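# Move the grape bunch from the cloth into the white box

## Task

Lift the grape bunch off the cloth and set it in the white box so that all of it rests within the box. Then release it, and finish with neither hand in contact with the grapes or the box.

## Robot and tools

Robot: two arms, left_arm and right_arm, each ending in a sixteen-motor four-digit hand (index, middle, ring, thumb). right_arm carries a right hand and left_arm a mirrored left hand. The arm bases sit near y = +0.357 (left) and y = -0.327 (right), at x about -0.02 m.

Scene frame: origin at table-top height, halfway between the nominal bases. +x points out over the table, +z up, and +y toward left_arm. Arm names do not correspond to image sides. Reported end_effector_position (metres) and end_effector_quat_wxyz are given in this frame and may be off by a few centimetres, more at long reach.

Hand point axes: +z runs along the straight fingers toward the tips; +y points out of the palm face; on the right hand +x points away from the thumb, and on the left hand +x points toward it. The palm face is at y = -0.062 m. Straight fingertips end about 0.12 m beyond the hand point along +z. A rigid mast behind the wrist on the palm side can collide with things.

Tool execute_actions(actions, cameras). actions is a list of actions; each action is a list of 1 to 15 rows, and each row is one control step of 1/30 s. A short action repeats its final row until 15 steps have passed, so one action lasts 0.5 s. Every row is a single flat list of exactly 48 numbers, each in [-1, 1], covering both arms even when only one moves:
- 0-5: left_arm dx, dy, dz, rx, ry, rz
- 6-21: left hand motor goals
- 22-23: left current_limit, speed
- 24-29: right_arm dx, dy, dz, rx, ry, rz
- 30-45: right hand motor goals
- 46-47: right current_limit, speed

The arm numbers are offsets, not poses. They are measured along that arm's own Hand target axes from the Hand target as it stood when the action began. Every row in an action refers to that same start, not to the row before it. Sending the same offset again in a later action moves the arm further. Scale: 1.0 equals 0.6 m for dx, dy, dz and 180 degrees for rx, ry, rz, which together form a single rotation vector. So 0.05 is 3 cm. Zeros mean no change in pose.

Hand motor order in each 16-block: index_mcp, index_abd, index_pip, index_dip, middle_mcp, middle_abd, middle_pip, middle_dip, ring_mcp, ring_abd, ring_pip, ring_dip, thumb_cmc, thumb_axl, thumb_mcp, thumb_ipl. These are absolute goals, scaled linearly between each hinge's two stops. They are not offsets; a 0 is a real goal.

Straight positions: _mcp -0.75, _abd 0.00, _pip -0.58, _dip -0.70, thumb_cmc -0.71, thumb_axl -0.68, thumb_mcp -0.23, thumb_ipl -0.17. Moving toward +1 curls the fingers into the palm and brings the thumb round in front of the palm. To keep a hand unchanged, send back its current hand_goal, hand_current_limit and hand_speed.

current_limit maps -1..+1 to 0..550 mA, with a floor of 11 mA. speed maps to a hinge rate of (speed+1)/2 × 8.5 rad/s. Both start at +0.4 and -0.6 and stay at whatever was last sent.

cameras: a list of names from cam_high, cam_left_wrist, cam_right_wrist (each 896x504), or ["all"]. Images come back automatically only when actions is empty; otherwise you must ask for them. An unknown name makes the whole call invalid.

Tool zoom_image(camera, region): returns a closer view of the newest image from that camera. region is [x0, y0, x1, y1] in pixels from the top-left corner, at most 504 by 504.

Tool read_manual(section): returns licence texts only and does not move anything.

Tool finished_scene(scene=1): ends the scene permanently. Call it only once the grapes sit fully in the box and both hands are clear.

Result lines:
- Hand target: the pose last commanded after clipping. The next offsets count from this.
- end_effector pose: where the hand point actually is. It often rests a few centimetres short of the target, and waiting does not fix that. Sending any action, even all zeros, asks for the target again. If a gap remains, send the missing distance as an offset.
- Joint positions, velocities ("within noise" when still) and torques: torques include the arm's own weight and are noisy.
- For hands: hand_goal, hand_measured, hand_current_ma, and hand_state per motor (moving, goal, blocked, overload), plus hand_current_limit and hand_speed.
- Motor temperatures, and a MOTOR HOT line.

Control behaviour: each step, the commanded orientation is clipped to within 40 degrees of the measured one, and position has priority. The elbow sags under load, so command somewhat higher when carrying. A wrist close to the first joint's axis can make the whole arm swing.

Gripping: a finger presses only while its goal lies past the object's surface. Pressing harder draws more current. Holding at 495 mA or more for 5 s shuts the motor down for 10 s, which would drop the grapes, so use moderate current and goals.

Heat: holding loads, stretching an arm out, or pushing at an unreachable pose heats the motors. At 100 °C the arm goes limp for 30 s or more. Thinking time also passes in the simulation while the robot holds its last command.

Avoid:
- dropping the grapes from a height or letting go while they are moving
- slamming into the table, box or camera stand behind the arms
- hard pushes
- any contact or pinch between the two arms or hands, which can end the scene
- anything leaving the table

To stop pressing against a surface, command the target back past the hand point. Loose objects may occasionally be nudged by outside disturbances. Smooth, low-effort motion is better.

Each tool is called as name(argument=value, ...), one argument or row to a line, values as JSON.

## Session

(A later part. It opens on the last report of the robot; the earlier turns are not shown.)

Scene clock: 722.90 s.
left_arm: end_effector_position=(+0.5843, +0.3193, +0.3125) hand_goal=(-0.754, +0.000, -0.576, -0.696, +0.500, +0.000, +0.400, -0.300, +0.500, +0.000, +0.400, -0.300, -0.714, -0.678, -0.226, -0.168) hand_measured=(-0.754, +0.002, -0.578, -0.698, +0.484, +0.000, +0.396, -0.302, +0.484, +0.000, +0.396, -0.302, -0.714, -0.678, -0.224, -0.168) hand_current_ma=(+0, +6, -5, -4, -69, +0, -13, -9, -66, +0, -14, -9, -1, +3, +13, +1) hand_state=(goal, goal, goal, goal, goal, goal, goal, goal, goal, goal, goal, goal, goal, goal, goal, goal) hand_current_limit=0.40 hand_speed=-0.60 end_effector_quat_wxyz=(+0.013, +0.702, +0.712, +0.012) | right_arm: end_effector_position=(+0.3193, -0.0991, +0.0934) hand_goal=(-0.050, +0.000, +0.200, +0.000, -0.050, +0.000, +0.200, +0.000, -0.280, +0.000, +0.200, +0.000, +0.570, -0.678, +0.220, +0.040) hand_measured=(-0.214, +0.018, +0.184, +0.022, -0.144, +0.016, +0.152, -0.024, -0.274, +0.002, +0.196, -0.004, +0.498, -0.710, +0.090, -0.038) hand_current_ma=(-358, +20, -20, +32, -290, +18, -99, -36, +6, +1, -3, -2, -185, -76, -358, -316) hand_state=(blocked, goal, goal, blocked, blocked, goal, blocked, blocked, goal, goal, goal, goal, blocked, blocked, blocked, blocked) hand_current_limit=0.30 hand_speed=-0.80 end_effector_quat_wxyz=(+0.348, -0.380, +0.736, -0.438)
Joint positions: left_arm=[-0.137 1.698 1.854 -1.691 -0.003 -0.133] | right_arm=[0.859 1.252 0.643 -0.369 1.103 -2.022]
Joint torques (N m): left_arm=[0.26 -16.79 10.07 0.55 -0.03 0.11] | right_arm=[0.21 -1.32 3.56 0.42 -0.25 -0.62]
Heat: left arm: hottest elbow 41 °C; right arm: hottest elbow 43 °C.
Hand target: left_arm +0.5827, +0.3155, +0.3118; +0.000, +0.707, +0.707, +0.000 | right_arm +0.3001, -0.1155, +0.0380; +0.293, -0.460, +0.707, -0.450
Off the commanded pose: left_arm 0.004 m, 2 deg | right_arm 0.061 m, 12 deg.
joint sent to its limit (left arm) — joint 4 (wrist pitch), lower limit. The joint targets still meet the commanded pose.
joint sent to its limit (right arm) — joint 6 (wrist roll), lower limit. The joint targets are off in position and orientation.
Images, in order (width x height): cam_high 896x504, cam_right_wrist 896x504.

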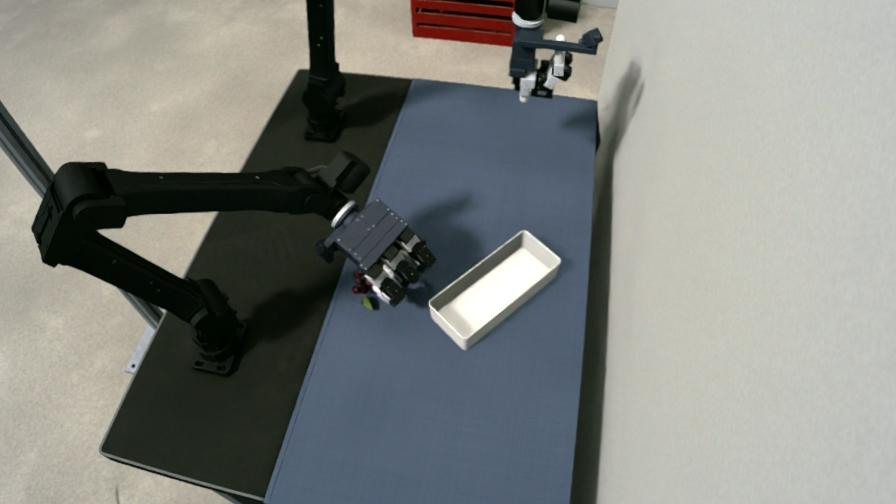

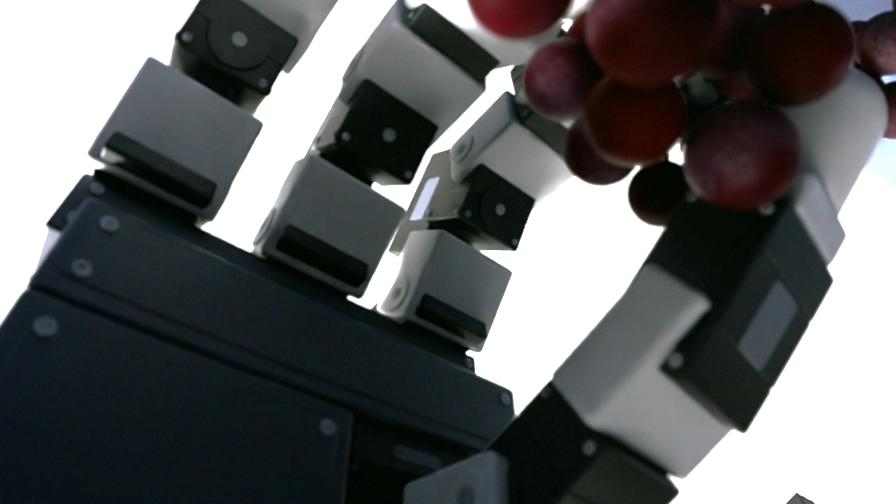

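execute_actions(
  actions=[
    [[0,0,0,0,0,0,-0.754,0,-0.576,-0.696,0.5,0,0.4,-0.3,0.5,0,0.4,-0.3,-0.714,-0.678,-0.226,-0.168,0.4,-0.6,0,-0.0483,-0.0225,0,0.0403,0.0188,-0.05,0,0.2,0,-0.05,0,0.2,0,-0.28,0,0.2,0,0.571,-0.678,0.22,0.04,0.3,-0.8]],
  ],
  cameras=["cam_high","cam_right_wrist"],
)

zoom_image(
  camera="cam_high",
  region=[280, 170, 480, 350],
)

Scene clock: 733.87 s.
left_arm: end_effector_position=(+0.5843, +0.3193, +0.3125) hand_goal=(-0.754, +0.000, -0.576, -0.696, +0.500, +0.000, +0.400, -0.300, +0.500, +0.000, +0.400, -0.300, -0.714, -0.678, -0.226, -0.168) hand_measured=(-0.754, +0.002, -0.578, -0.698, +0.484, +0.000, +0.396, -0.302, +0.484, +0.000, +0.396, -0.302, -0.714, -0.678, -0.224, -0.168) hand_current_ma=(+0, +6, -5, -4, -69, +0, -13, -9, -66, +0, -14, -9, -1, +3, +13, +1) hand_state=(goal, goal, goal, goal, goal, goal, goal, goal, goal, goal, goal, goal, goal, goal, goal, goal) hand_current_limit=0.40 hand_speed=-0.60 end_effector_quat_wxyz=(+0.013, +0.702, +0.712, +0.012) | right_arm: end_effector_position=(+0.2882, -0.1369, +0.0530) hand_goal=(-0.050, +0.000, +0.200, +0.000, -0.050, +0.000, +0.200, +0.000, -0.280, +0.000, +0.200, +0.000, +0.570, -0.678, +0.220, +0.040) hand_measured=(-0.214, +0.018, +0.180, +0.008, -0.142, +0.016, +0.154, -0.014, -0.276, +0.002, +0.196, -0.004, +0.498, -0.710, +0.090, -0.038) hand_current_ma=(-358, +22, -31, +8, -279, +18, -97, -17, +4, +1, -2, -2, -186, -76, -358, -316) hand_state=(blocked, goal, blocked, goal, blocked, goal, blocked, goal, goal, goal, goal, goal, blocked, blocked, blocked, blocked) hand_current_limit=0.30 hand_speed=-0.80 end_effector_quat_wxyz=(+0.241, -0.419, +0.734, -0.478)
Joint positions: left_arm=[-0.137 1.698 1.854 -1.691 -0.003 -0.133] | right_arm=[0.862 1.333 0.662 -0.672 1.117 -1.875]
Joint torques (N m): left_arm=[0.85 -16.38 10.09 0.53 -0.02 0.12] | right_arm=[1.14 -7.77 9.4 0.23 1.07 -0.01]
Heat: left arm: hottest elbow 41 °C; right arm: hottest elbow 42 °C.
Hand target: left_arm +0.5827, +0.3155, +0.3118; +0.000, +0.707, +0.707, +0.000 | right_arm +0.3000, -0.1156, +0.0698; +0.261, -0.409, +0.737, -0.470
Off the commanded pose: left_arm 0.004 m, 2 deg | right_arm 0.030 m, 3 deg.
joint sent to its limit (left arm) — joint 4 (wrist pitch), lower limit. The joint targets still meet the commanded pose.
Images, in order (width x height): cam_high 896x504, cam_right_wrist 896x504.

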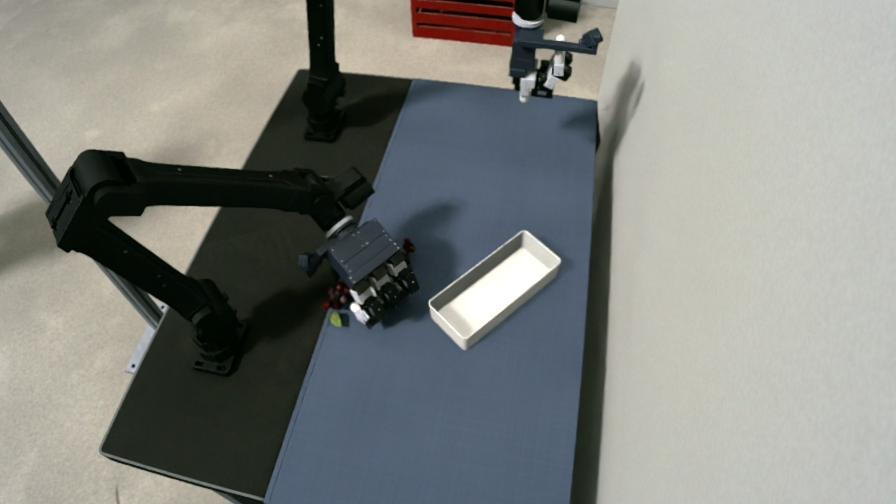

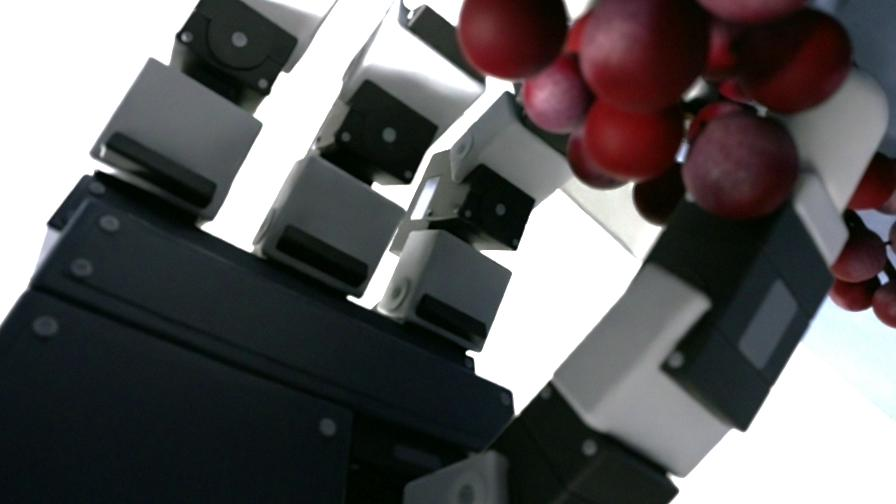

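Scaled by 2.520 from the camera's 896x504 image, which has a finer 1280x720 frame.

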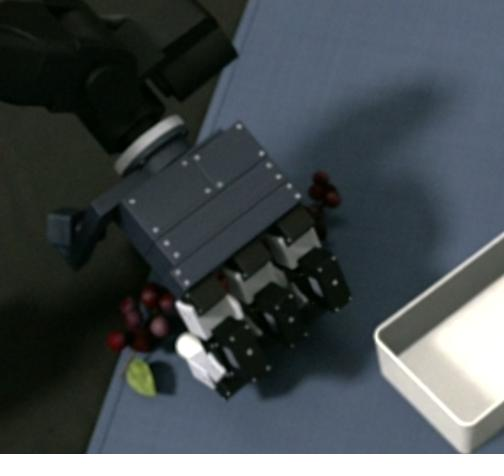

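execute_actions(
  actions=[
    [[0,0,0,0,0,0,-0.754,0,-0.576,-0.696,0.5,0,0.4,-0.3,0.5,0,0.4,-0.3,-0.714,-0.678,-0.226,-0.168,0.4,-0.6,0,0.009,0.0042,0,0,0,-0.3,0,0.153,-0.15,-0.25,0,0.153,-0.15,-0.4,0,0.2,-0.15,0.571,-0.678,0.05,-0.04,0.2,-0.8]],
    [[0,0,0,0,0,0,-0.754,0,-0.576,-0.696,0.5,0,0.4,-0.3,0.5,0,0.4,-0.3,-0.714,-0.678,-0.226,-0.168,0.4,-0.6,0,0,0,0,0,0,-0.5,0,0.153,-0.261,-0.5,0,0.153,-0.261,-0.5,0,0.153,-0.261,0.571,-0.678,-0.05,-0.1,0.2,-0.8]],
  ],
  cameras=["cam_high","cam_right_wrist"],
)

zoom_image(
  camera="cam_high",
  region=[280, 170, 480, 350],
)

Scene clock: 772.93 s.
left_arm: end_effector_position=(+0.5843, +0.3193, +0.3125) hand_goal=(-0.754, +0.000, -0.576, -0.696, +0.500, +0.000, +0.400, -0.300, +0.500, +0.000, +0.400, -0.300, -0.714, -0.678, -0.226, -0.168) hand_measured=(-0.754, +0.002, -0.578, -0.698, +0.484, +0.000, +0.396, -0.302, +0.484, +0.000, +0.396, -0.302, -0.714, -0.678, -0.224, -0.168) hand_current_ma=(+0, +6, -5, -4, -69, +0, -13, -9, -66, +0, -14, -9, -1, +3, +13, +1) hand_state=(goal, goal, goal, goal, goal, goal, goal, goal, goal, goal, goal, goal, goal, goal, goal, goal) hand_current_limit=0.40 hand_speed=-0.60 end_effector_quat_wxyz=(+0.013, +0.702, +0.712, +0.012) | right_arm: end_effector_position=(+0.2877, -0.1347, +0.0530) hand_goal=(-0.500, +0.000, +0.152, -0.262, -0.500, +0.000, +0.152, -0.262, -0.500, +0.000, +0.152, -0.262, +0.570, -0.678, -0.050, -0.100) hand_measured=(-0.454, +0.000, +0.186, -0.240, -0.484, +0.002, +0.150, -0.260, -0.488, +0.002, +0.154, -0.260, +0.568, -0.680, -0.048, -0.098) hand_current_ma=(+105, +0, +60, +33, +22, +1, -2, +2, +17, +1, +1, +2, -2, -2, +2, +2) hand_state=(blocked, goal, blocked, blocked, goal, goal, goal, goal, goal, goal, goal, goal, goal, goal, goal, goal) hand_current_limit=0.20 hand_speed=-0.80 end_effector_quat_wxyz=(+0.245, -0.417, +0.735, -0.476)
Joint positions: left_arm=[-0.137 1.698 1.854 -1.691 -0.003 -0.133] | right_arm=[0.867 1.334 0.662 -0.672 1.117 -1.865]
Joint torques (N m): left_arm=[0.73 -16.62 10.09 0.53 -0.02 0.11] | right_arm=[0.73 -6.83 8.91 0.69 1.17 -0.04]
Heat: left arm: hottest elbow 41 °C; right arm: hottest elbow 42 °C.
Hand target: left_arm +0.5827, +0.3155, +0.3118; +0.000, +0.707, +0.707, +0.000 | right_arm +0.3000, -0.1155, +0.0639; +0.261, -0.409, +0.737, -0.470
Off the commanded pose: left_arm 0.004 m, 2 deg | right_arm 0.025 m, 2 deg.
joint sent to its limit (left arm) — joint 4 (wrist pitch), lower limit. The joint targets still meet the commanded pose.
Images, in order (width x height): cam_high 896x504, cam_right_wrist 896x504.

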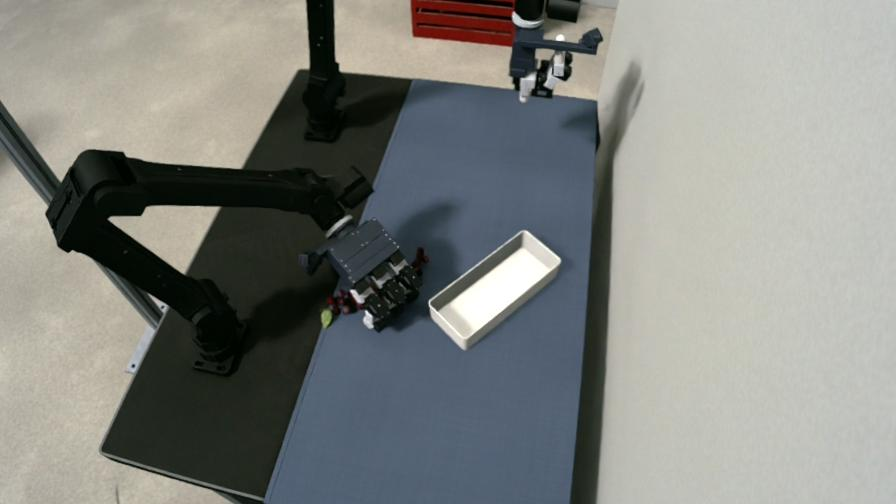

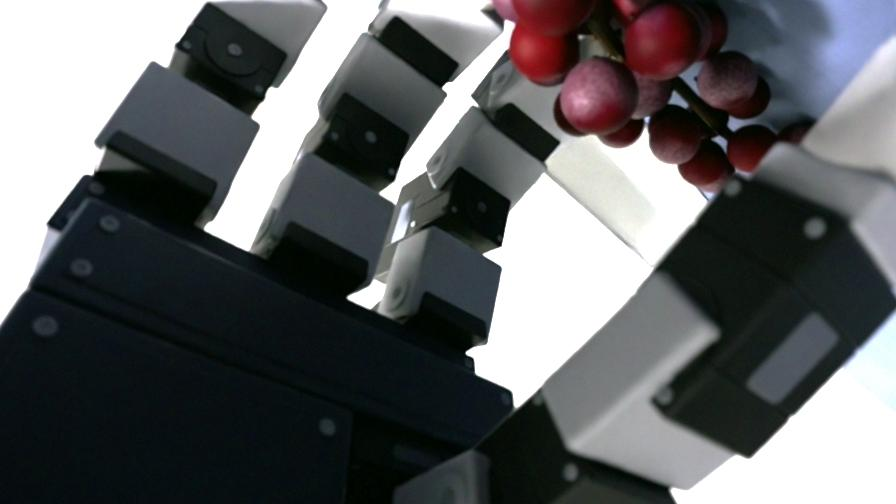

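Scaled by 2.520 from the camera's 896x504 image, which has a finer 1280x720 frame.

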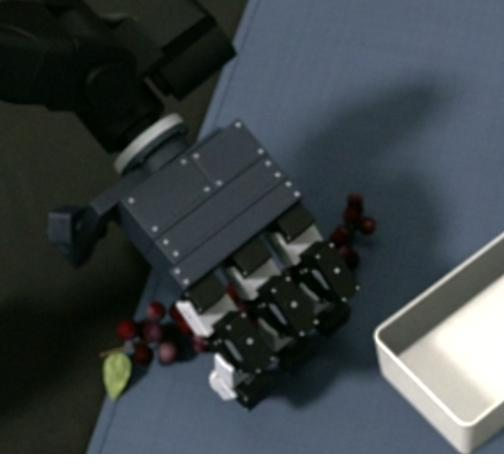

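execute_actions(
  actions=[
    [[0,0,0,0,0,0,-0.754,0,-0.576,-0.696,0.5,0,0.4,-0.3,0.5,0,0.4,-0.3,-0.714,-0.678,-0.226,-0.168,0.4,-0.6,0,-0.03,-0.014,0,0,0,-0.5,0,0,-0.5,-0.5,0,0,-0.5,-0.5,0,0,-0.5,0.571,-0.678,-0.08,-0.15,0.2,-0.8]],
    [[0,0,0,0,0,0,-0.754,0,-0.576,-0.696,0.5,0,0.4,-0.3,0.5,0,0.4,-0.3,-0.714,-0.678,-0.226,-0.168,0.4,-0.6,0,-0.09,-0.042,0,0,0,-0.5,0,-0.2,-0.6,-0.5,0,-0.2,-0.6,-0.5,0,-0.2,-0.6,0.571,-0.678,-0.08,-0.15,0.2,-0.8]],
  ],
  cameras=["cam_high","cam_right_wrist"],
)

zoom_image(
  camera="cam_high",
  region=[280, 170, 480, 350],
)

Scene clock: 783.10 s.
left_arm: end_effector_position=(+0.5843, +0.3193, +0.3125) hand_goal=(-0.754, +0.000, -0.576, -0.696, +0.500, +0.000, +0.400, -0.300, +0.500, +0.000, +0.400, -0.300, -0.714, -0.678, -0.226, -0.168) hand_measured=(-0.754, +0.002, -0.578, -0.698, +0.484, +0.000, +0.396, -0.302, +0.484, +0.000, +0.396, -0.302, -0.714, -0.678, -0.224, -0.168) hand_current_ma=(+0, +6, -5, -4, -69, +0, -13, -9, -66, +0, -14, -9, -1, +3, +13, +1) hand_state=(goal, goal, goal, goal, goal, goal, goal, goal, goal, goal, goal, goal, goal, goal, goal, goal) hand_current_limit=0.40 hand_speed=-0.60 end_effector_quat_wxyz=(+0.013, +0.702, +0.712, +0.012) | right_arm: end_effector_position=(+0.2880, -0.1336, +0.1201) hand_goal=(-0.500, +0.000, -0.200, -0.600, -0.500, +0.000, -0.200, -0.600, -0.500, +0.000, -0.200, -0.600, +0.570, -0.678, -0.080, -0.150) hand_measured=(-0.482, +0.002, -0.194, -0.598, -0.484, +0.002, -0.196, -0.596, -0.488, +0.002, -0.196, -0.598, +0.568, -0.680, -0.076, -0.148) hand_current_ma=(+26, +1, +4, +2, +22, +1, +3, +2, +17, +1, +3, +2, -1, -2, +3, +2) hand_state=(goal, goal, goal, goal, goal, goal, goal, goal, goal, goal, goal, goal, goal, goal, goal, goal) hand_current_limit=0.20 hand_speed=-0.80 end_effector_quat_wxyz=(+0.238, -0.423, +0.732, -0.477)
Joint positions: left_arm=[-0.137 1.698 1.854 -1.691 -0.003 -0.133] | right_arm=[0.867 1.225 0.778 -0.907 1.114 -1.872]
Joint torques (N m): left_arm=[0.73 -17.03 10.14 0.36 -0.02 0.12] | right_arm=[0.67 -7.82 10.52 0.13 1.3 -0.03]
Heat: left arm: hottest elbow 41 °C; right arm: hottest elbow 42 °C.
Hand target: left_arm +0.5827, +0.3155, +0.3118; +0.000, +0.707, +0.707, +0.000 | right_arm +0.3000, -0.1155, +0.1434; +0.261, -0.409, +0.737, -0.470
Off the commanded pose: left_arm 0.004 m, 2 deg | right_arm 0.032 m, 3 deg.
joint sent to its limit (left arm) — joint 4 (wrist pitch), lower limit. The joint targets still meet the commanded pose.
Images, in order (width x height): cam_high 896x504, cam_right_wrist 896x504.

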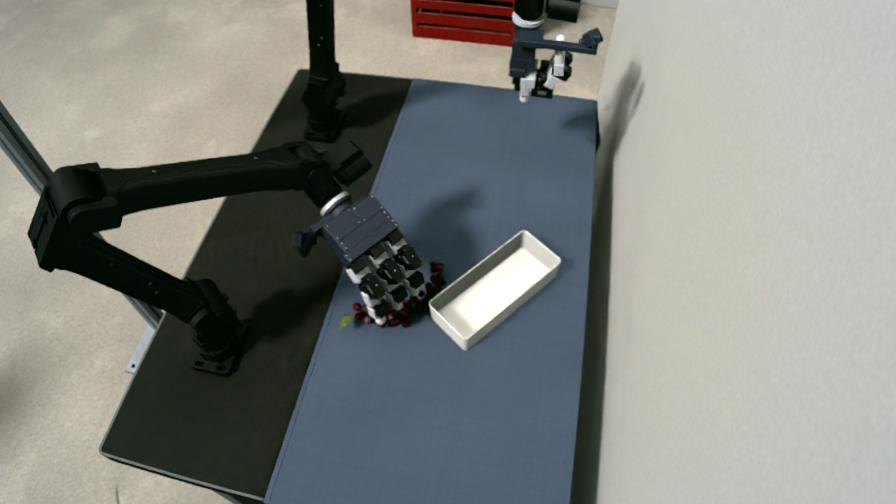

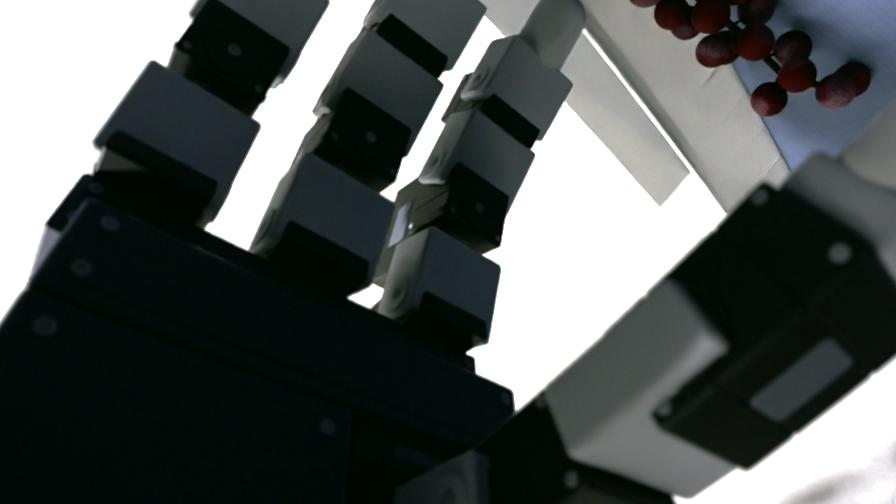

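Scaled by 2.520 from the camera's 896x504 image, which has a finer 1280x720 frame.

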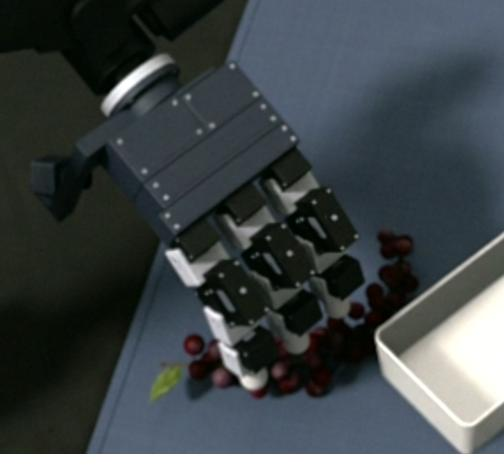

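execute_actions(
  actions=[
    [[0,0,0,0,0,0,-0.754,0,-0.576,-0.696,0.5,0,0.4,-0.3,0.5,0,0.4,-0.3,-0.714,-0.678,-0.226,-0.168,0.4,-0.6,0,-0.09,-0.042,0,0,0,-0.6,0,0.153,-0.261,-0.6,0,0.153,-0.261,-0.6,0,0.153,-0.261,0.571,-0.678,-0.08,-0.1,0.4,-0.6]],
    [[0,0,0,0,0,0,-0.754,0,-0.576,-0.696,0.5,0,0.4,-0.3,0.5,0,0.4,-0.3,-0.714,-0.678,-0.226,-0.168,0.4,-0.6,0,-0.06,-0.092,0,0,0,-0.6,0,0.153,-0.261,-0.6,0,0.153,-0.261,-0.6,0,0.153,-0.261,0.571,-0.678,-0.08,-0.1,0.4,-0.6]],
  ],
  cameras=["cam_high"],
)

zoom_image(
  camera="cam_high",
  region=[320, 210, 500, 350],
)

Scene clock: 792.70 s.
left_arm: end_effector_position=(+0.5843, +0.3193, +0.3125) hand_goal=(-0.754, +0.000, -0.576, -0.696, +0.500, +0.000, +0.400, -0.300, +0.500, +0.000, +0.400, -0.300, -0.714, -0.678, -0.226, -0.168) hand_measured=(-0.754, +0.002, -0.578, -0.698, +0.484, +0.000, +0.396, -0.302, +0.484, +0.000, +0.396, -0.302, -0.714, -0.678, -0.224, -0.168) hand_current_ma=(+0, +6, -5, -4, -69, +0, -13, -9, -66, +0, -14, -9, -1, +3, +13, +1) hand_state=(goal, goal, goal, goal, goal, goal, goal, goal, goal, goal, goal, goal, goal, goal, goal, goal) hand_current_limit=0.40 hand_speed=-0.60 end_effector_quat_wxyz=(+0.013, +0.702, +0.712, +0.012) | right_arm: end_effector_position=(+0.2632, -0.1148, +0.2368) hand_goal=(-0.600, +0.000, +0.152, -0.262, -0.600, +0.000, +0.152, -0.262, -0.600, +0.000, +0.152, -0.262, +0.570, -0.678, -0.080, -0.100) hand_measured=(-0.584, +0.002, +0.150, -0.264, -0.584, +0.002, +0.150, -0.266, -0.586, +0.002, +0.150, -0.266, +0.568, -0.680, -0.078, -0.102) hand_current_ma=(+22, +1, -2, -2, +23, +1, -1, -2, +18, +1, -1, -2, -1, -2, +2, -1) hand_state=(goal, goal, goal, goal, goal, goal, goal, goal, goal, goal, goal, goal, goal, goal, goal, goal) hand_current_limit=0.40 hand_speed=-0.60 end_effector_quat_wxyz=(+0.242, -0.420, +0.733, -0.476)
Joint positions: left_arm=[-0.137 1.698 1.854 -1.691 -0.003 -0.133] | right_arm=[0.966 1.167 1.055 -1.438 1.127 -1.645]
Joint torques (N m): left_arm=[0.73 -16.62 9.94 0.4 -0.02 0.12] | right_arm=[1.08 -6.12 11.43 -0.14 1.37 -0.01]
Heat: left arm: hottest elbow 41 °C; right arm: hottest elbow 43 °C.
Hand target: left_arm +0.5827, +0.3155, +0.3118; +0.000, +0.707, +0.707, +0.000 | right_arm +0.2705, -0.0970, +0.2589; +0.261, -0.409, +0.737, -0.470
Off the commanded pose: left_arm 0.004 m, 2 deg | right_arm 0.029 m, 3 deg.
joint sent to its limit (left arm) — joint 4 (wrist pitch), lower limit. The joint targets still meet the commanded pose.
Images, in order (width x height): cam_high 896x504.

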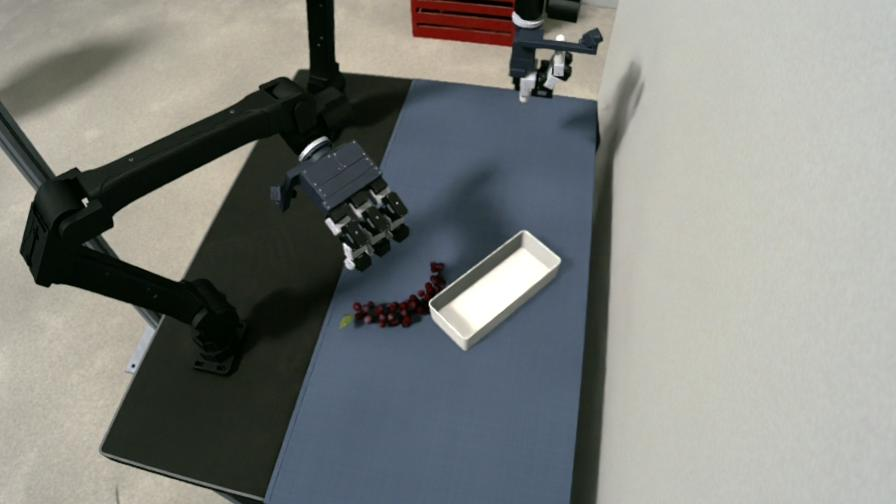

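Scaled by 2.800 from the camera's 896x504 image, which has a finer 1280x720 frame.

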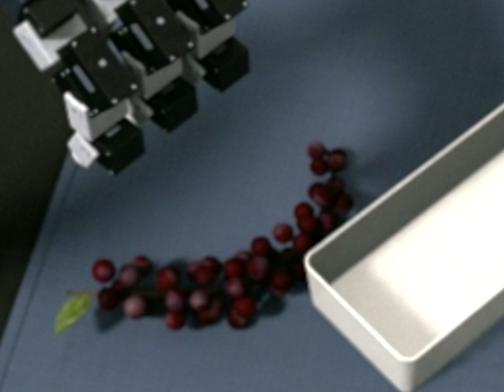

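execute_actions(
  actions=[
    [[0,0,0,0,0,0,-0.754,0,-0.576,-0.696,0.5,0,0.4,-0.3,0.5,0,0.4,-0.3,-0.714,-0.678,-0.226,-0.168,0.4,-0.6,0.0372,0.0557,0.1368,0,0.0755,0.0352,-0.6,0,0.153,-0.261,-0.6,0,0.153,-0.261,-0.6,0,0.153,-0.261,0.67,-0.678,-0.08,-0.1,0.4,-0.6]],
    [[0,0,0,0,0,0,-0.754,0,-0.576,-0.696,0.5,0,0.4,-0.3,0.5,0,0.4,-0.3,-0.714,-0.678,-0.226,-0.168,0.4,-0.6,0.0098,0.0532,0.1425,0,0.0755,0.0352,-0.6,0,0.153,-0.261,-0.6,0,0.153,-0.261,-0.6,0,0.153,-0.261,0.67,-0.678,-0.08,-0.1,0.4,-0.6]],
  ],
  cameras=["cam_high"],
)

zoom_image(
  camera="cam_high",
  region=[320, 210, 500, 350],
)

Scene clock: 822.13 s.
left_arm: end_effector_position=(+0.5843, +0.3193, +0.3125) hand_goal=(-0.754, +0.000, -0.576, -0.696, +0.500, +0.000, +0.400, -0.300, +0.500, +0.000, +0.400, -0.300, -0.714, -0.678, -0.226, -0.168) hand_measured=(-0.754, +0.002, -0.578, -0.698, +0.484, +0.000, +0.396, -0.302, +0.484, +0.000, +0.396, -0.302, -0.714, -0.678, -0.224, -0.168) hand_current_ma=(+0, +6, -5, -4, -69, +0, -13, -9, -66, +0, -14, -9, -1, +3, +13, +1) hand_state=(goal, goal, goal, goal, goal, goal, goal, goal, goal, goal, goal, goal, goal, goal, goal, goal) hand_current_limit=0.40 hand_speed=-0.60 end_effector_quat_wxyz=(+0.013, +0.702, +0.712, +0.012) | right_arm: end_effector_position=(+0.3431, -0.2009, +0.1247) hand_goal=(-0.600, +0.000, +0.152, -0.262, -0.600, +0.000, +0.152, -0.262, -0.600, +0.000, +0.152, -0.262, +0.670, -0.678, -0.080, -0.100) hand_measured=(-0.586, +0.002, +0.150, -0.264, -0.584, +0.002, +0.150, -0.266, -0.586, +0.002, +0.150, -0.264, +0.666, -0.680, -0.078, -0.102) hand_current_ma=(+20, +1, -1, -2, +21, +1, -1, -2, +18, +1, -1, -2, -2, -2, +1, -1) hand_state=(goal, goal, goal, goal, goal, goal, goal, goal, goal, goal, goal, goal, goal, goal, goal, goal) hand_current_limit=0.40 hand_speed=-0.60 end_effector_quat_wxyz=(+0.126, -0.213, +0.815, -0.523)
Joint positions: left_arm=[-0.137 1.698 1.854 -1.691 -0.003 -0.133] | right_arm=[0.642 1.465 1.005 -1.45 1.108 -1.215]
Joint torques (N m): left_arm=[0.5 -16.5 10.15 0.47 -0.03 0.1] | right_arm=[-0.32 -10.7 7.06 -0.53 1.11 -0.02]
Heat: left arm: hottest elbow 41 °C; right arm: hottest elbow 44 °C.
Hand target: left_arm +0.5827, +0.3155, +0.3118; +0.000, +0.707, +0.707, +0.000 | right_arm +0.3492, -0.1987, +0.1288; +0.130, -0.205, +0.818, -0.521
Off the commanded pose: left_arm 0.004 m, 2 deg | right_arm 0.008 m, 1 deg.
joint sent to its limit (left arm) — joint 4 (wrist pitch), lower limit. The joint targets still meet the commanded pose.
Images, in order (width x height): cam_high 896x504.

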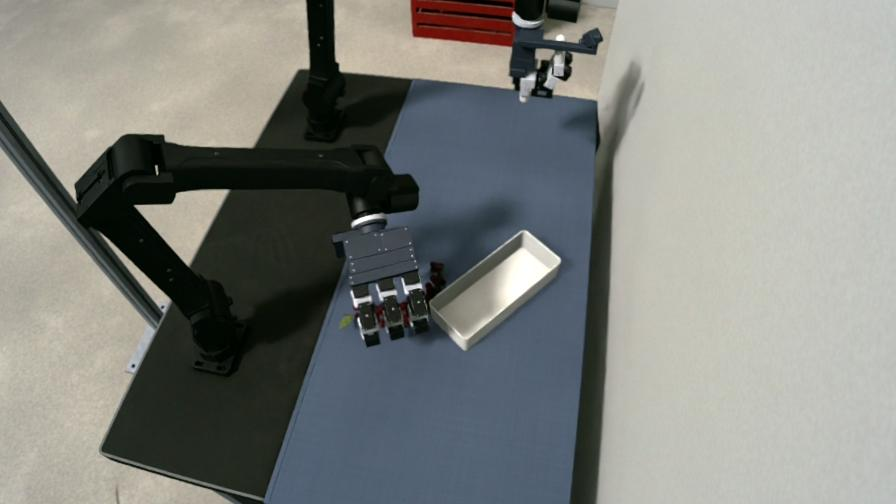

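Scaled by 2.800 from the camera's 896x504 image, which has a finer 1280x720 frame.

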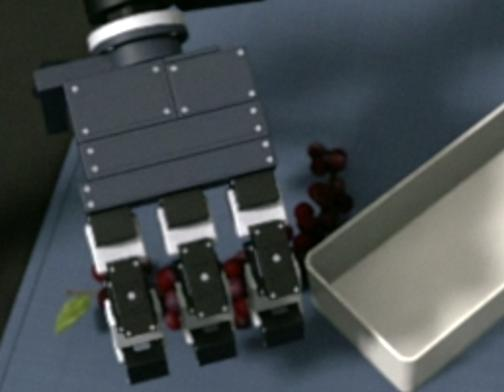

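execute_actions(
  actions=[
    [[0,0,0,0,0,0,-0.754,0,-0.576,-0.696,0.5,0,0.4,-0.3,0.5,0,0.4,-0.3,-0.714,-0.678,-0.226,-0.168,0.4,-0.6,0.003,0.07,0.0326,0,0,0,-0.6,0,0.153,-0.261,-0.6,0,0.153,-0.261,-0.6,0,0.153,-0.261,0.67,-0.678,-0.08,-0.1,0.4,-0.6]],
    [[0,0,0,0,0,0,-0.754,0,-0.576,-0.696,0.5,0,0.4,-0.3,0.5,0,0.4,-0.3,-0.714,-0.678,-0.226,-0.168,0.4,-0.6,0.003,0.06,0.028,0,0,0,-0.6,0,0.153,-0.261,-0.6,0,0.153,-0.261,-0.6,0,0.153,-0.261,0.67,-0.678,-0.08,-0.1,0.4,-0.6]],
  ],
  cameras=["cam_high","cam_right_wrist"],
)

zoom_image(
  camera="cam_high",
  region=[320, 210, 500, 350],
)

Scene clock: 834.57 s.
left_arm: end_effector_position=(+0.5843, +0.3193, +0.3125) hand_goal=(-0.754, +0.000, -0.576, -0.696, +0.500, +0.000, +0.400, -0.300, +0.500, +0.000, +0.400, -0.300, -0.714, -0.678, -0.226, -0.168) hand_measured=(-0.754, +0.002, -0.578, -0.698, +0.484, +0.000, +0.396, -0.302, +0.484, +0.000, +0.396, -0.302, -0.714, -0.678, -0.224, -0.168) hand_current_ma=(+0, +6, -5, -4, -69, +0, -13, -9, -66, +0, -14, -9, -1, +3, +13, +1) hand_state=(goal, goal, goal, goal, goal, goal, goal, goal, goal, goal, goal, goal, goal, goal, goal, goal) hand_current_limit=0.40 hand_speed=-0.60 end_effector_quat_wxyz=(+0.013, +0.702, +0.712, +0.012) | right_arm: end_effector_position=(+0.3458, -0.1990, +0.0462) hand_goal=(-0.600, +0.000, +0.152, -0.262, -0.600, +0.000, +0.152, -0.262, -0.600, +0.000, +0.152, -0.262, +0.670, -0.678, -0.080, -0.100) hand_measured=(-0.586, +0.002, +0.150, -0.264, -0.584, +0.002, +0.150, -0.266, -0.588, +0.002, +0.150, -0.264, +0.668, -0.680, -0.078, -0.102) hand_current_ma=(+20, +1, -1, -2, +21, +1, -1, -2, +17, +1, -1, -2, -2, -2, +1, -1) hand_state=(goal, goal, goal, goal, goal, goal, goal, goal, goal, goal, goal, goal, goal, goal, goal, goal) hand_current_limit=0.40 hand_speed=-0.60 end_effector_quat_wxyz=(+0.132, -0.205, +0.818, -0.521)
Joint positions: left_arm=[-0.137 1.698 1.854 -1.691 -0.003 -0.133] | right_arm=[0.642 1.589 0.905 -1.221 1.107 -1.199]
Joint torques (N m): left_arm=[0.62 -16.85 10.15 0.39 -0.02 0.11] | right_arm=[-0.15 -11.05 4.75 -0.05 1.14 -0.11]
Heat: left arm: hottest elbow 41 °C; right arm: hottest elbow 44 °C.
Hand target: left_arm +0.5827, +0.3155, +0.3118; +0.000, +0.707, +0.707, +0.000 | right_arm +0.3461, -0.2004, +0.0428; +0.130, -0.205, +0.818, -0.521
Off the commanded pose: left_arm 0.004 m, 2 deg | right_arm 0.004 m, 0 deg.
joint sent to its limit (left arm) — joint 4 (wrist pitch), lower limit. The joint targets still meet the commanded pose.
Images, in order (width x height): cam_high 896x504, cam_right_wrist 896x504.

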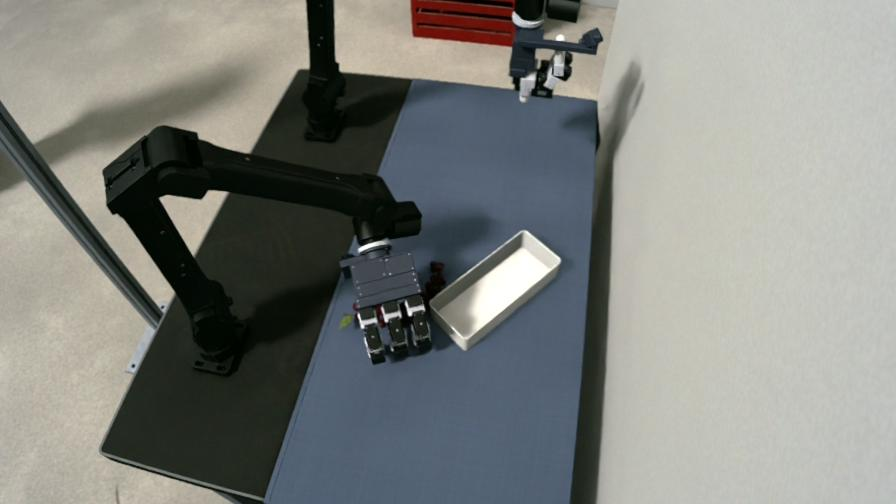

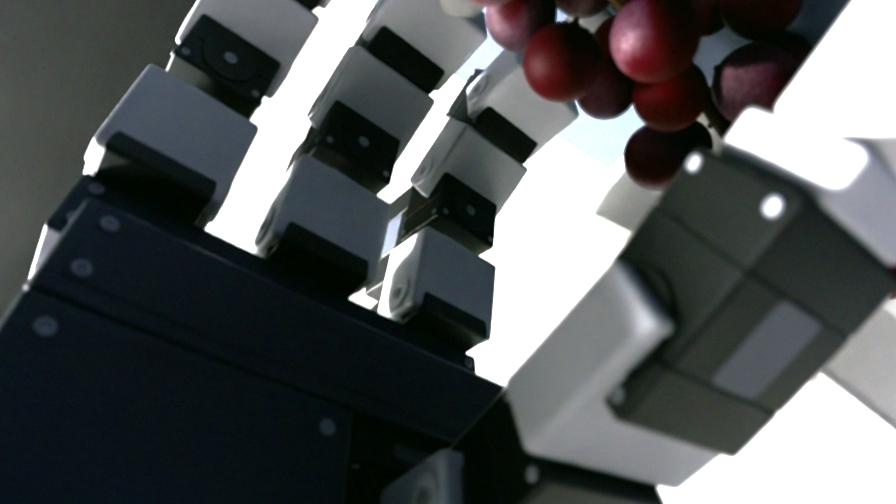

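Scaled by 2.800 from the camera's 896x504 image, which has a finer 1280x720 frame.

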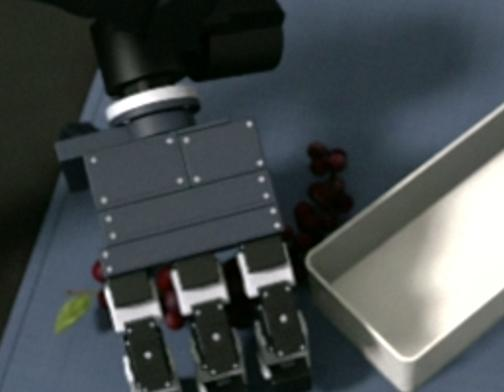

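execute_actions(
  actions=[
    [[0,0,0,0,0,0,-0.754,0,-0.576,-0.696,0.5,0,0.4,-0.3,0.5,0,0.4,-0.3,-0.714,-0.678,-0.226,-0.168,0.4,-0.6,0,0,0,0,0,0,-0.35,0,0.153,-0.261,-0.35,0,0.153,-0.261,-0.38,0,0.153,-0.261,0.67,-0.678,0.05,-0.1,0.2,-0.8]],
    [[0,0,0,0,0,0,-0.754,0,-0.576,-0.696,0.5,0,0.4,-0.3,0.5,0,0.4,-0.3,-0.714,-0.678,-0.226,-0.168,0.4,-0.6,0,0,0,0,0,0,-0.2,0,0.153,-0.15,-0.2,0,0.153,-0.15,-0.22,0,0.153,-0.15,0.67,-0.678,0.16,0,0.2,-0.8]],
    [[0,0,0,0,0,0,-0.754,0,-0.576,-0.696,0.5,0,0.4,-0.3,0.5,0,0.4,-0.3,-0.714,-0.678,-0.226,-0.168,0.4,-0.6,0,0,0,0,0,0,-0.05,0,0.2,0,-0.05,0,0.2,0,-0.12,0,0.2,0,0.67,-0.678,0.24,0.06,0.3,-0.8]],
  ],
  cameras=["cam_high","cam_right_wrist"],
)

zoom_image(
  camera="cam_high",
  region=[320, 210, 500, 350],
)

Scene clock: 848.53 s.
left_arm: end_effector_position=(+0.5843, +0.3193, +0.3125) hand_goal=(-0.754, +0.000, -0.576, -0.696, +0.500, +0.000, +0.400, -0.300, +0.500, +0.000, +0.400, -0.300, -0.714, -0.678, -0.226, -0.168) hand_measured=(-0.754, +0.002, -0.578, -0.698, +0.484, +0.000, +0.396, -0.302, +0.484, +0.000, +0.396, -0.302, -0.714, -0.678, -0.224, -0.168) hand_current_ma=(+0, +6, -5, -4, -69, +0, -13, -9, -66, +0, -14, -9, -1, +3, +13, +1) hand_state=(goal, goal, goal, goal, goal, goal, goal, goal, goal, goal, goal, goal, goal, goal, goal, goal) hand_current_limit=0.40 hand_speed=-0.60 end_effector_quat_wxyz=(+0.013, +0.702, +0.712, +0.012) | right_arm: end_effector_position=(+0.3458, -0.1990, +0.0462) hand_goal=(-0.050, +0.000, +0.200, +0.000, -0.050, +0.000, +0.200, +0.000, -0.120, +0.000, +0.200, +0.000, +0.670, -0.678, +0.240, +0.060) hand_measured=(-0.232, -0.004, +0.140, -0.044, -0.292, +0.014, +0.128, -0.088, -0.122, +0.002, +0.194, -0.004, +0.644, -0.682, +0.086, -0.020) hand_current_ma=(-358, -3, -140, -91, -357, +13, -183, -246, -1, +1, -5, -3, -44, -3, -357, -327) hand_state=(blocked, goal, blocked, blocked, blocked, goal, blocked, blocked, goal, goal, goal, goal, blocked, goal, blocked, blocked) hand_current_limit=0.30 hand_speed=-0.80 end_effector_quat_wxyz=(+0.132, -0.205, +0.818, -0.521)
Joint positions: left_arm=[-0.137 1.698 1.854 -1.691 -0.003 -0.133] | right_arm=[0.642 1.589 0.905 -1.221 1.107 -1.199]
Joint torques (N m): left_arm=[0.38 -16.73 10.1 0.55 -0.02 0.11] | right_arm=[-0.38 -11.22 4.72 0.03 1.07 -0.09]
Heat: left arm: hottest elbow 41 °C; right arm: hottest elbow 43 °C.
Hand target: left_arm +0.5827, +0.3155, +0.3118; +0.000, +0.707, +0.707, +0.000 | right_arm +0.3460, -0.2004, +0.0428; +0.130, -0.205, +0.818, -0.521
Off the commanded pose: left_arm 0.004 m, 2 deg | right_arm 0.004 m, 0 deg.
joint sent to its limit (left arm) — joint 4 (wrist pitch), lower limit. The joint targets still meet the commanded pose.
Images, in order (width x height): cam_high 896x504, cam_right_wrist 896x504.

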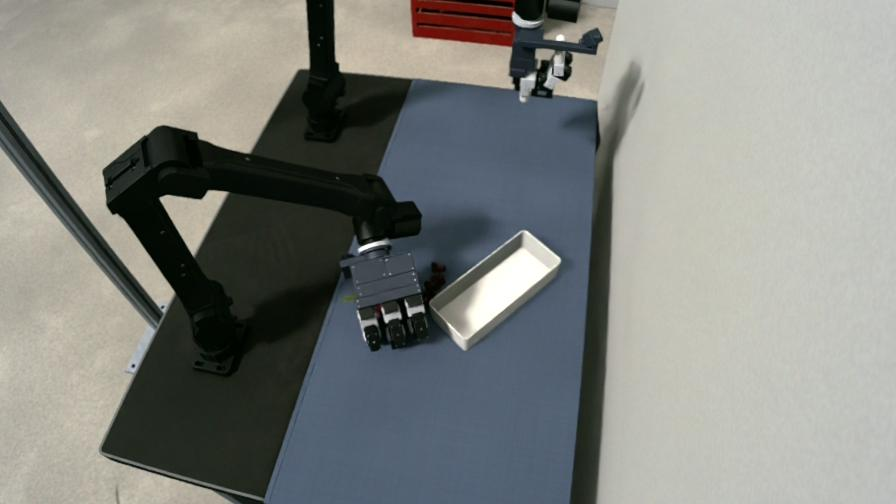

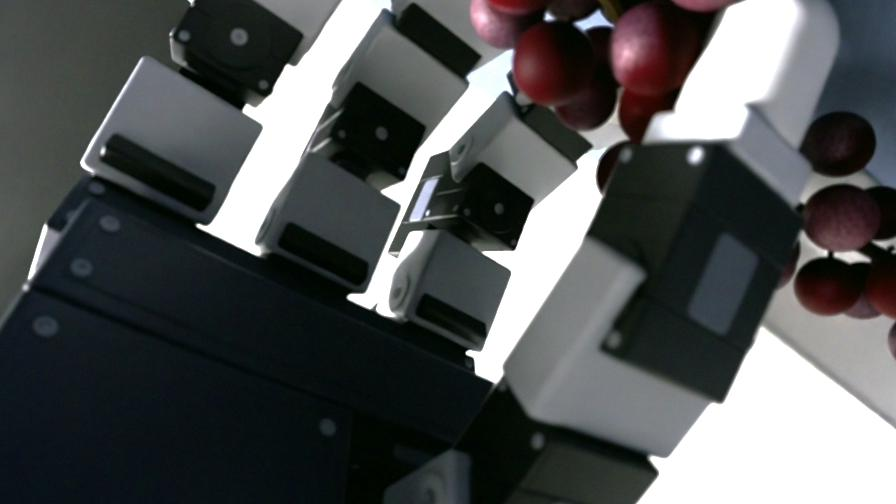

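Scaled by 2.800 from the camera's 896x504 image, which has a finer 1280x720 frame.

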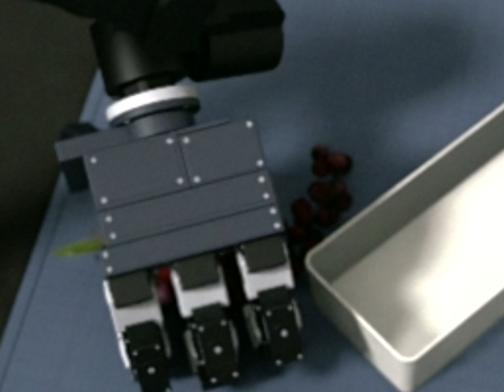

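execute_actions(
  actions=[
    [[0,0,0,0,0,0,-0.754,0,-0.576,-0.696,0.5,0,0.4,-0.3,0.5,0,0.4,-0.3,-0.714,-0.678,-0.226,-0.168,0.4,-0.6,0,-0.09,-0.042,0,0,0,-0.05,0,0.2,0,-0.05,0,0.2,0,-0.12,0,0.2,0,0.67,-0.678,0.24,0.06,0.3,-0.8]],
    [[0,0,0,0,0,0,-0.754,0,-0.576,-0.696,0.5,0,0.4,-0.3,0.5,0,0.4,-0.3,-0.714,-0.678,-0.226,-0.168,0.4,-0.6,0,-0.12,-0.056,0,0,0,-0.05,0,0.2,0,-0.05,0,0.2,0,-0.12,0,0.2,0,0.67,-0.678,0.24,0.06,0.3,-0.8]],
    [[0,0,0,0,0,0,-0.754,0,-0.576,-0.696,0.5,0,0.4,-0.3,0.5,0,0.4,-0.3,-0.714,-0.678,-0.226,-0.168,0.4,-0.6,0,-0.06,-0.028,0,0,0,-0.05,0,0.2,0,-0.05,0,0.2,0,-0.12,0,0.2,0,0.67,-0.678,0.24,0.06,0.3,-0.8]],
  ],
  cameras=["cam_high","cam_right_wrist"],
)

zoom_image(
  camera="cam_high",
  region=[320, 180, 500, 320],
)

Scene clock: 861.70 s.
left_arm: end_effector_position=(+0.5843, +0.3193, +0.3125) hand_goal=(-0.754, +0.000, -0.576, -0.696, +0.500, +0.000, +0.400, -0.300, +0.500, +0.000, +0.400, -0.300, -0.714, -0.678, -0.226, -0.168) hand_measured=(-0.754, +0.002, -0.578, -0.698, +0.484, +0.000, +0.396, -0.302, +0.484, +0.000, +0.396, -0.302, -0.714, -0.678, -0.224, -0.168) hand_current_ma=(+0, +6, -5, -4, -69, +0, -13, -9, -66, +0, -14, -9, -1, +3, +13, +1) hand_state=(goal, goal, goal, goal, goal, goal, goal, goal, goal, goal, goal, goal, goal, goal, goal, goal) hand_current_limit=0.40 hand_speed=-0.60 end_effector_quat_wxyz=(+0.013, +0.702, +0.712, +0.012) | right_arm: end_effector_position=(+0.3327, -0.2086, +0.1950) hand_goal=(-0.050, +0.000, +0.200, +0.000, -0.050, +0.000, +0.200, +0.000, -0.120, +0.000, +0.200, +0.000, +0.670, -0.678, +0.240, +0.060) hand_measured=(-0.232, -0.004, +0.140, -0.042, -0.292, +0.014, +0.128, -0.088, -0.120, +0.002, +0.196, -0.004, +0.644, -0.682, +0.086, -0.020) hand_current_ma=(-357, -2, -140, -88, -357, +13, -183, -243, +0, +1, -4, -2, -44, -4, -358, -327) hand_state=(blocked, goal, blocked, blocked, blocked, goal, blocked, blocked, goal, goal, goal, goal, blocked, goal, blocked, blocked) hand_current_limit=0.30 hand_speed=-0.80 end_effector_quat_wxyz=(+0.105, -0.225, +0.810, -0.531)
Joint positions: left_arm=[-0.137 1.698 1.854 -1.691 -0.003 -0.133] | right_arm=[0.642 1.395 1.126 -1.696 1.106 -1.212]
Joint torques (N m): left_arm=[0.38 -16.62 10.13 0.46 -0.01 0.11] | right_arm=[-0.15 -11.69 10.39 -1.03 1.07 -0.02]
Heat: left arm: hottest elbow 41 °C; right arm: hottest elbow 42 °C.
Hand target: left_arm +0.5827, +0.3155, +0.3118; +0.000, +0.707, +0.707, +0.000 | right_arm +0.3460, -0.2004, +0.2217; +0.130, -0.205, +0.818, -0.521
Off the commanded pose: left_arm 0.004 m, 2 deg | right_arm 0.031 m, 4 deg.
joint sent to its limit (left arm) — joint 4 (wrist pitch), lower limit. The joint targets still meet the commanded pose.
Images, in order (width x height): cam_high 896x504, cam_right_wrist 896x504.

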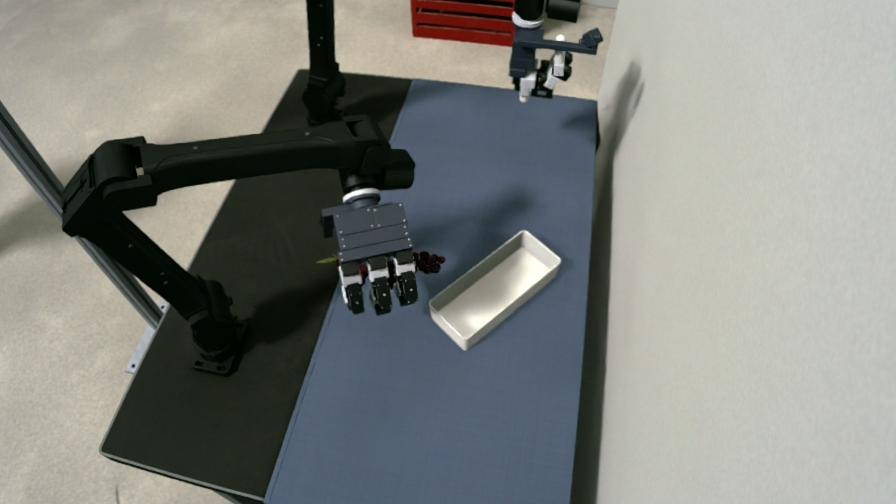

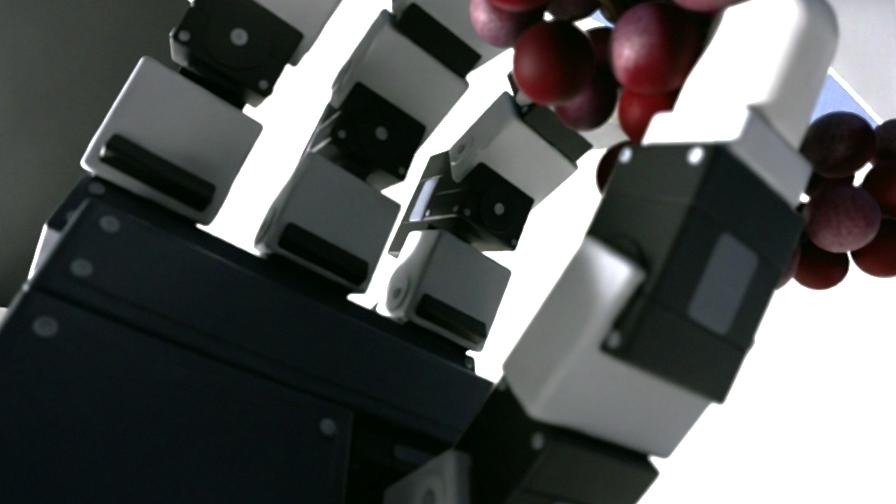

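Scaled by 2.800 from the camera's 896x504 image, which has a finer 1280x720 frame.

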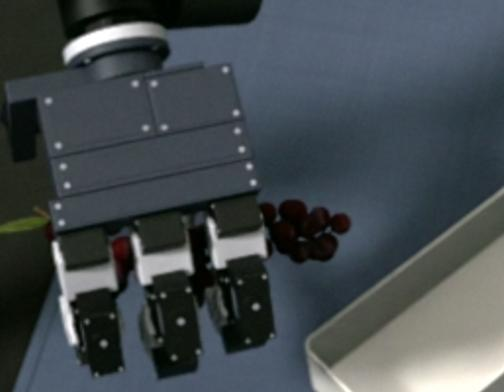

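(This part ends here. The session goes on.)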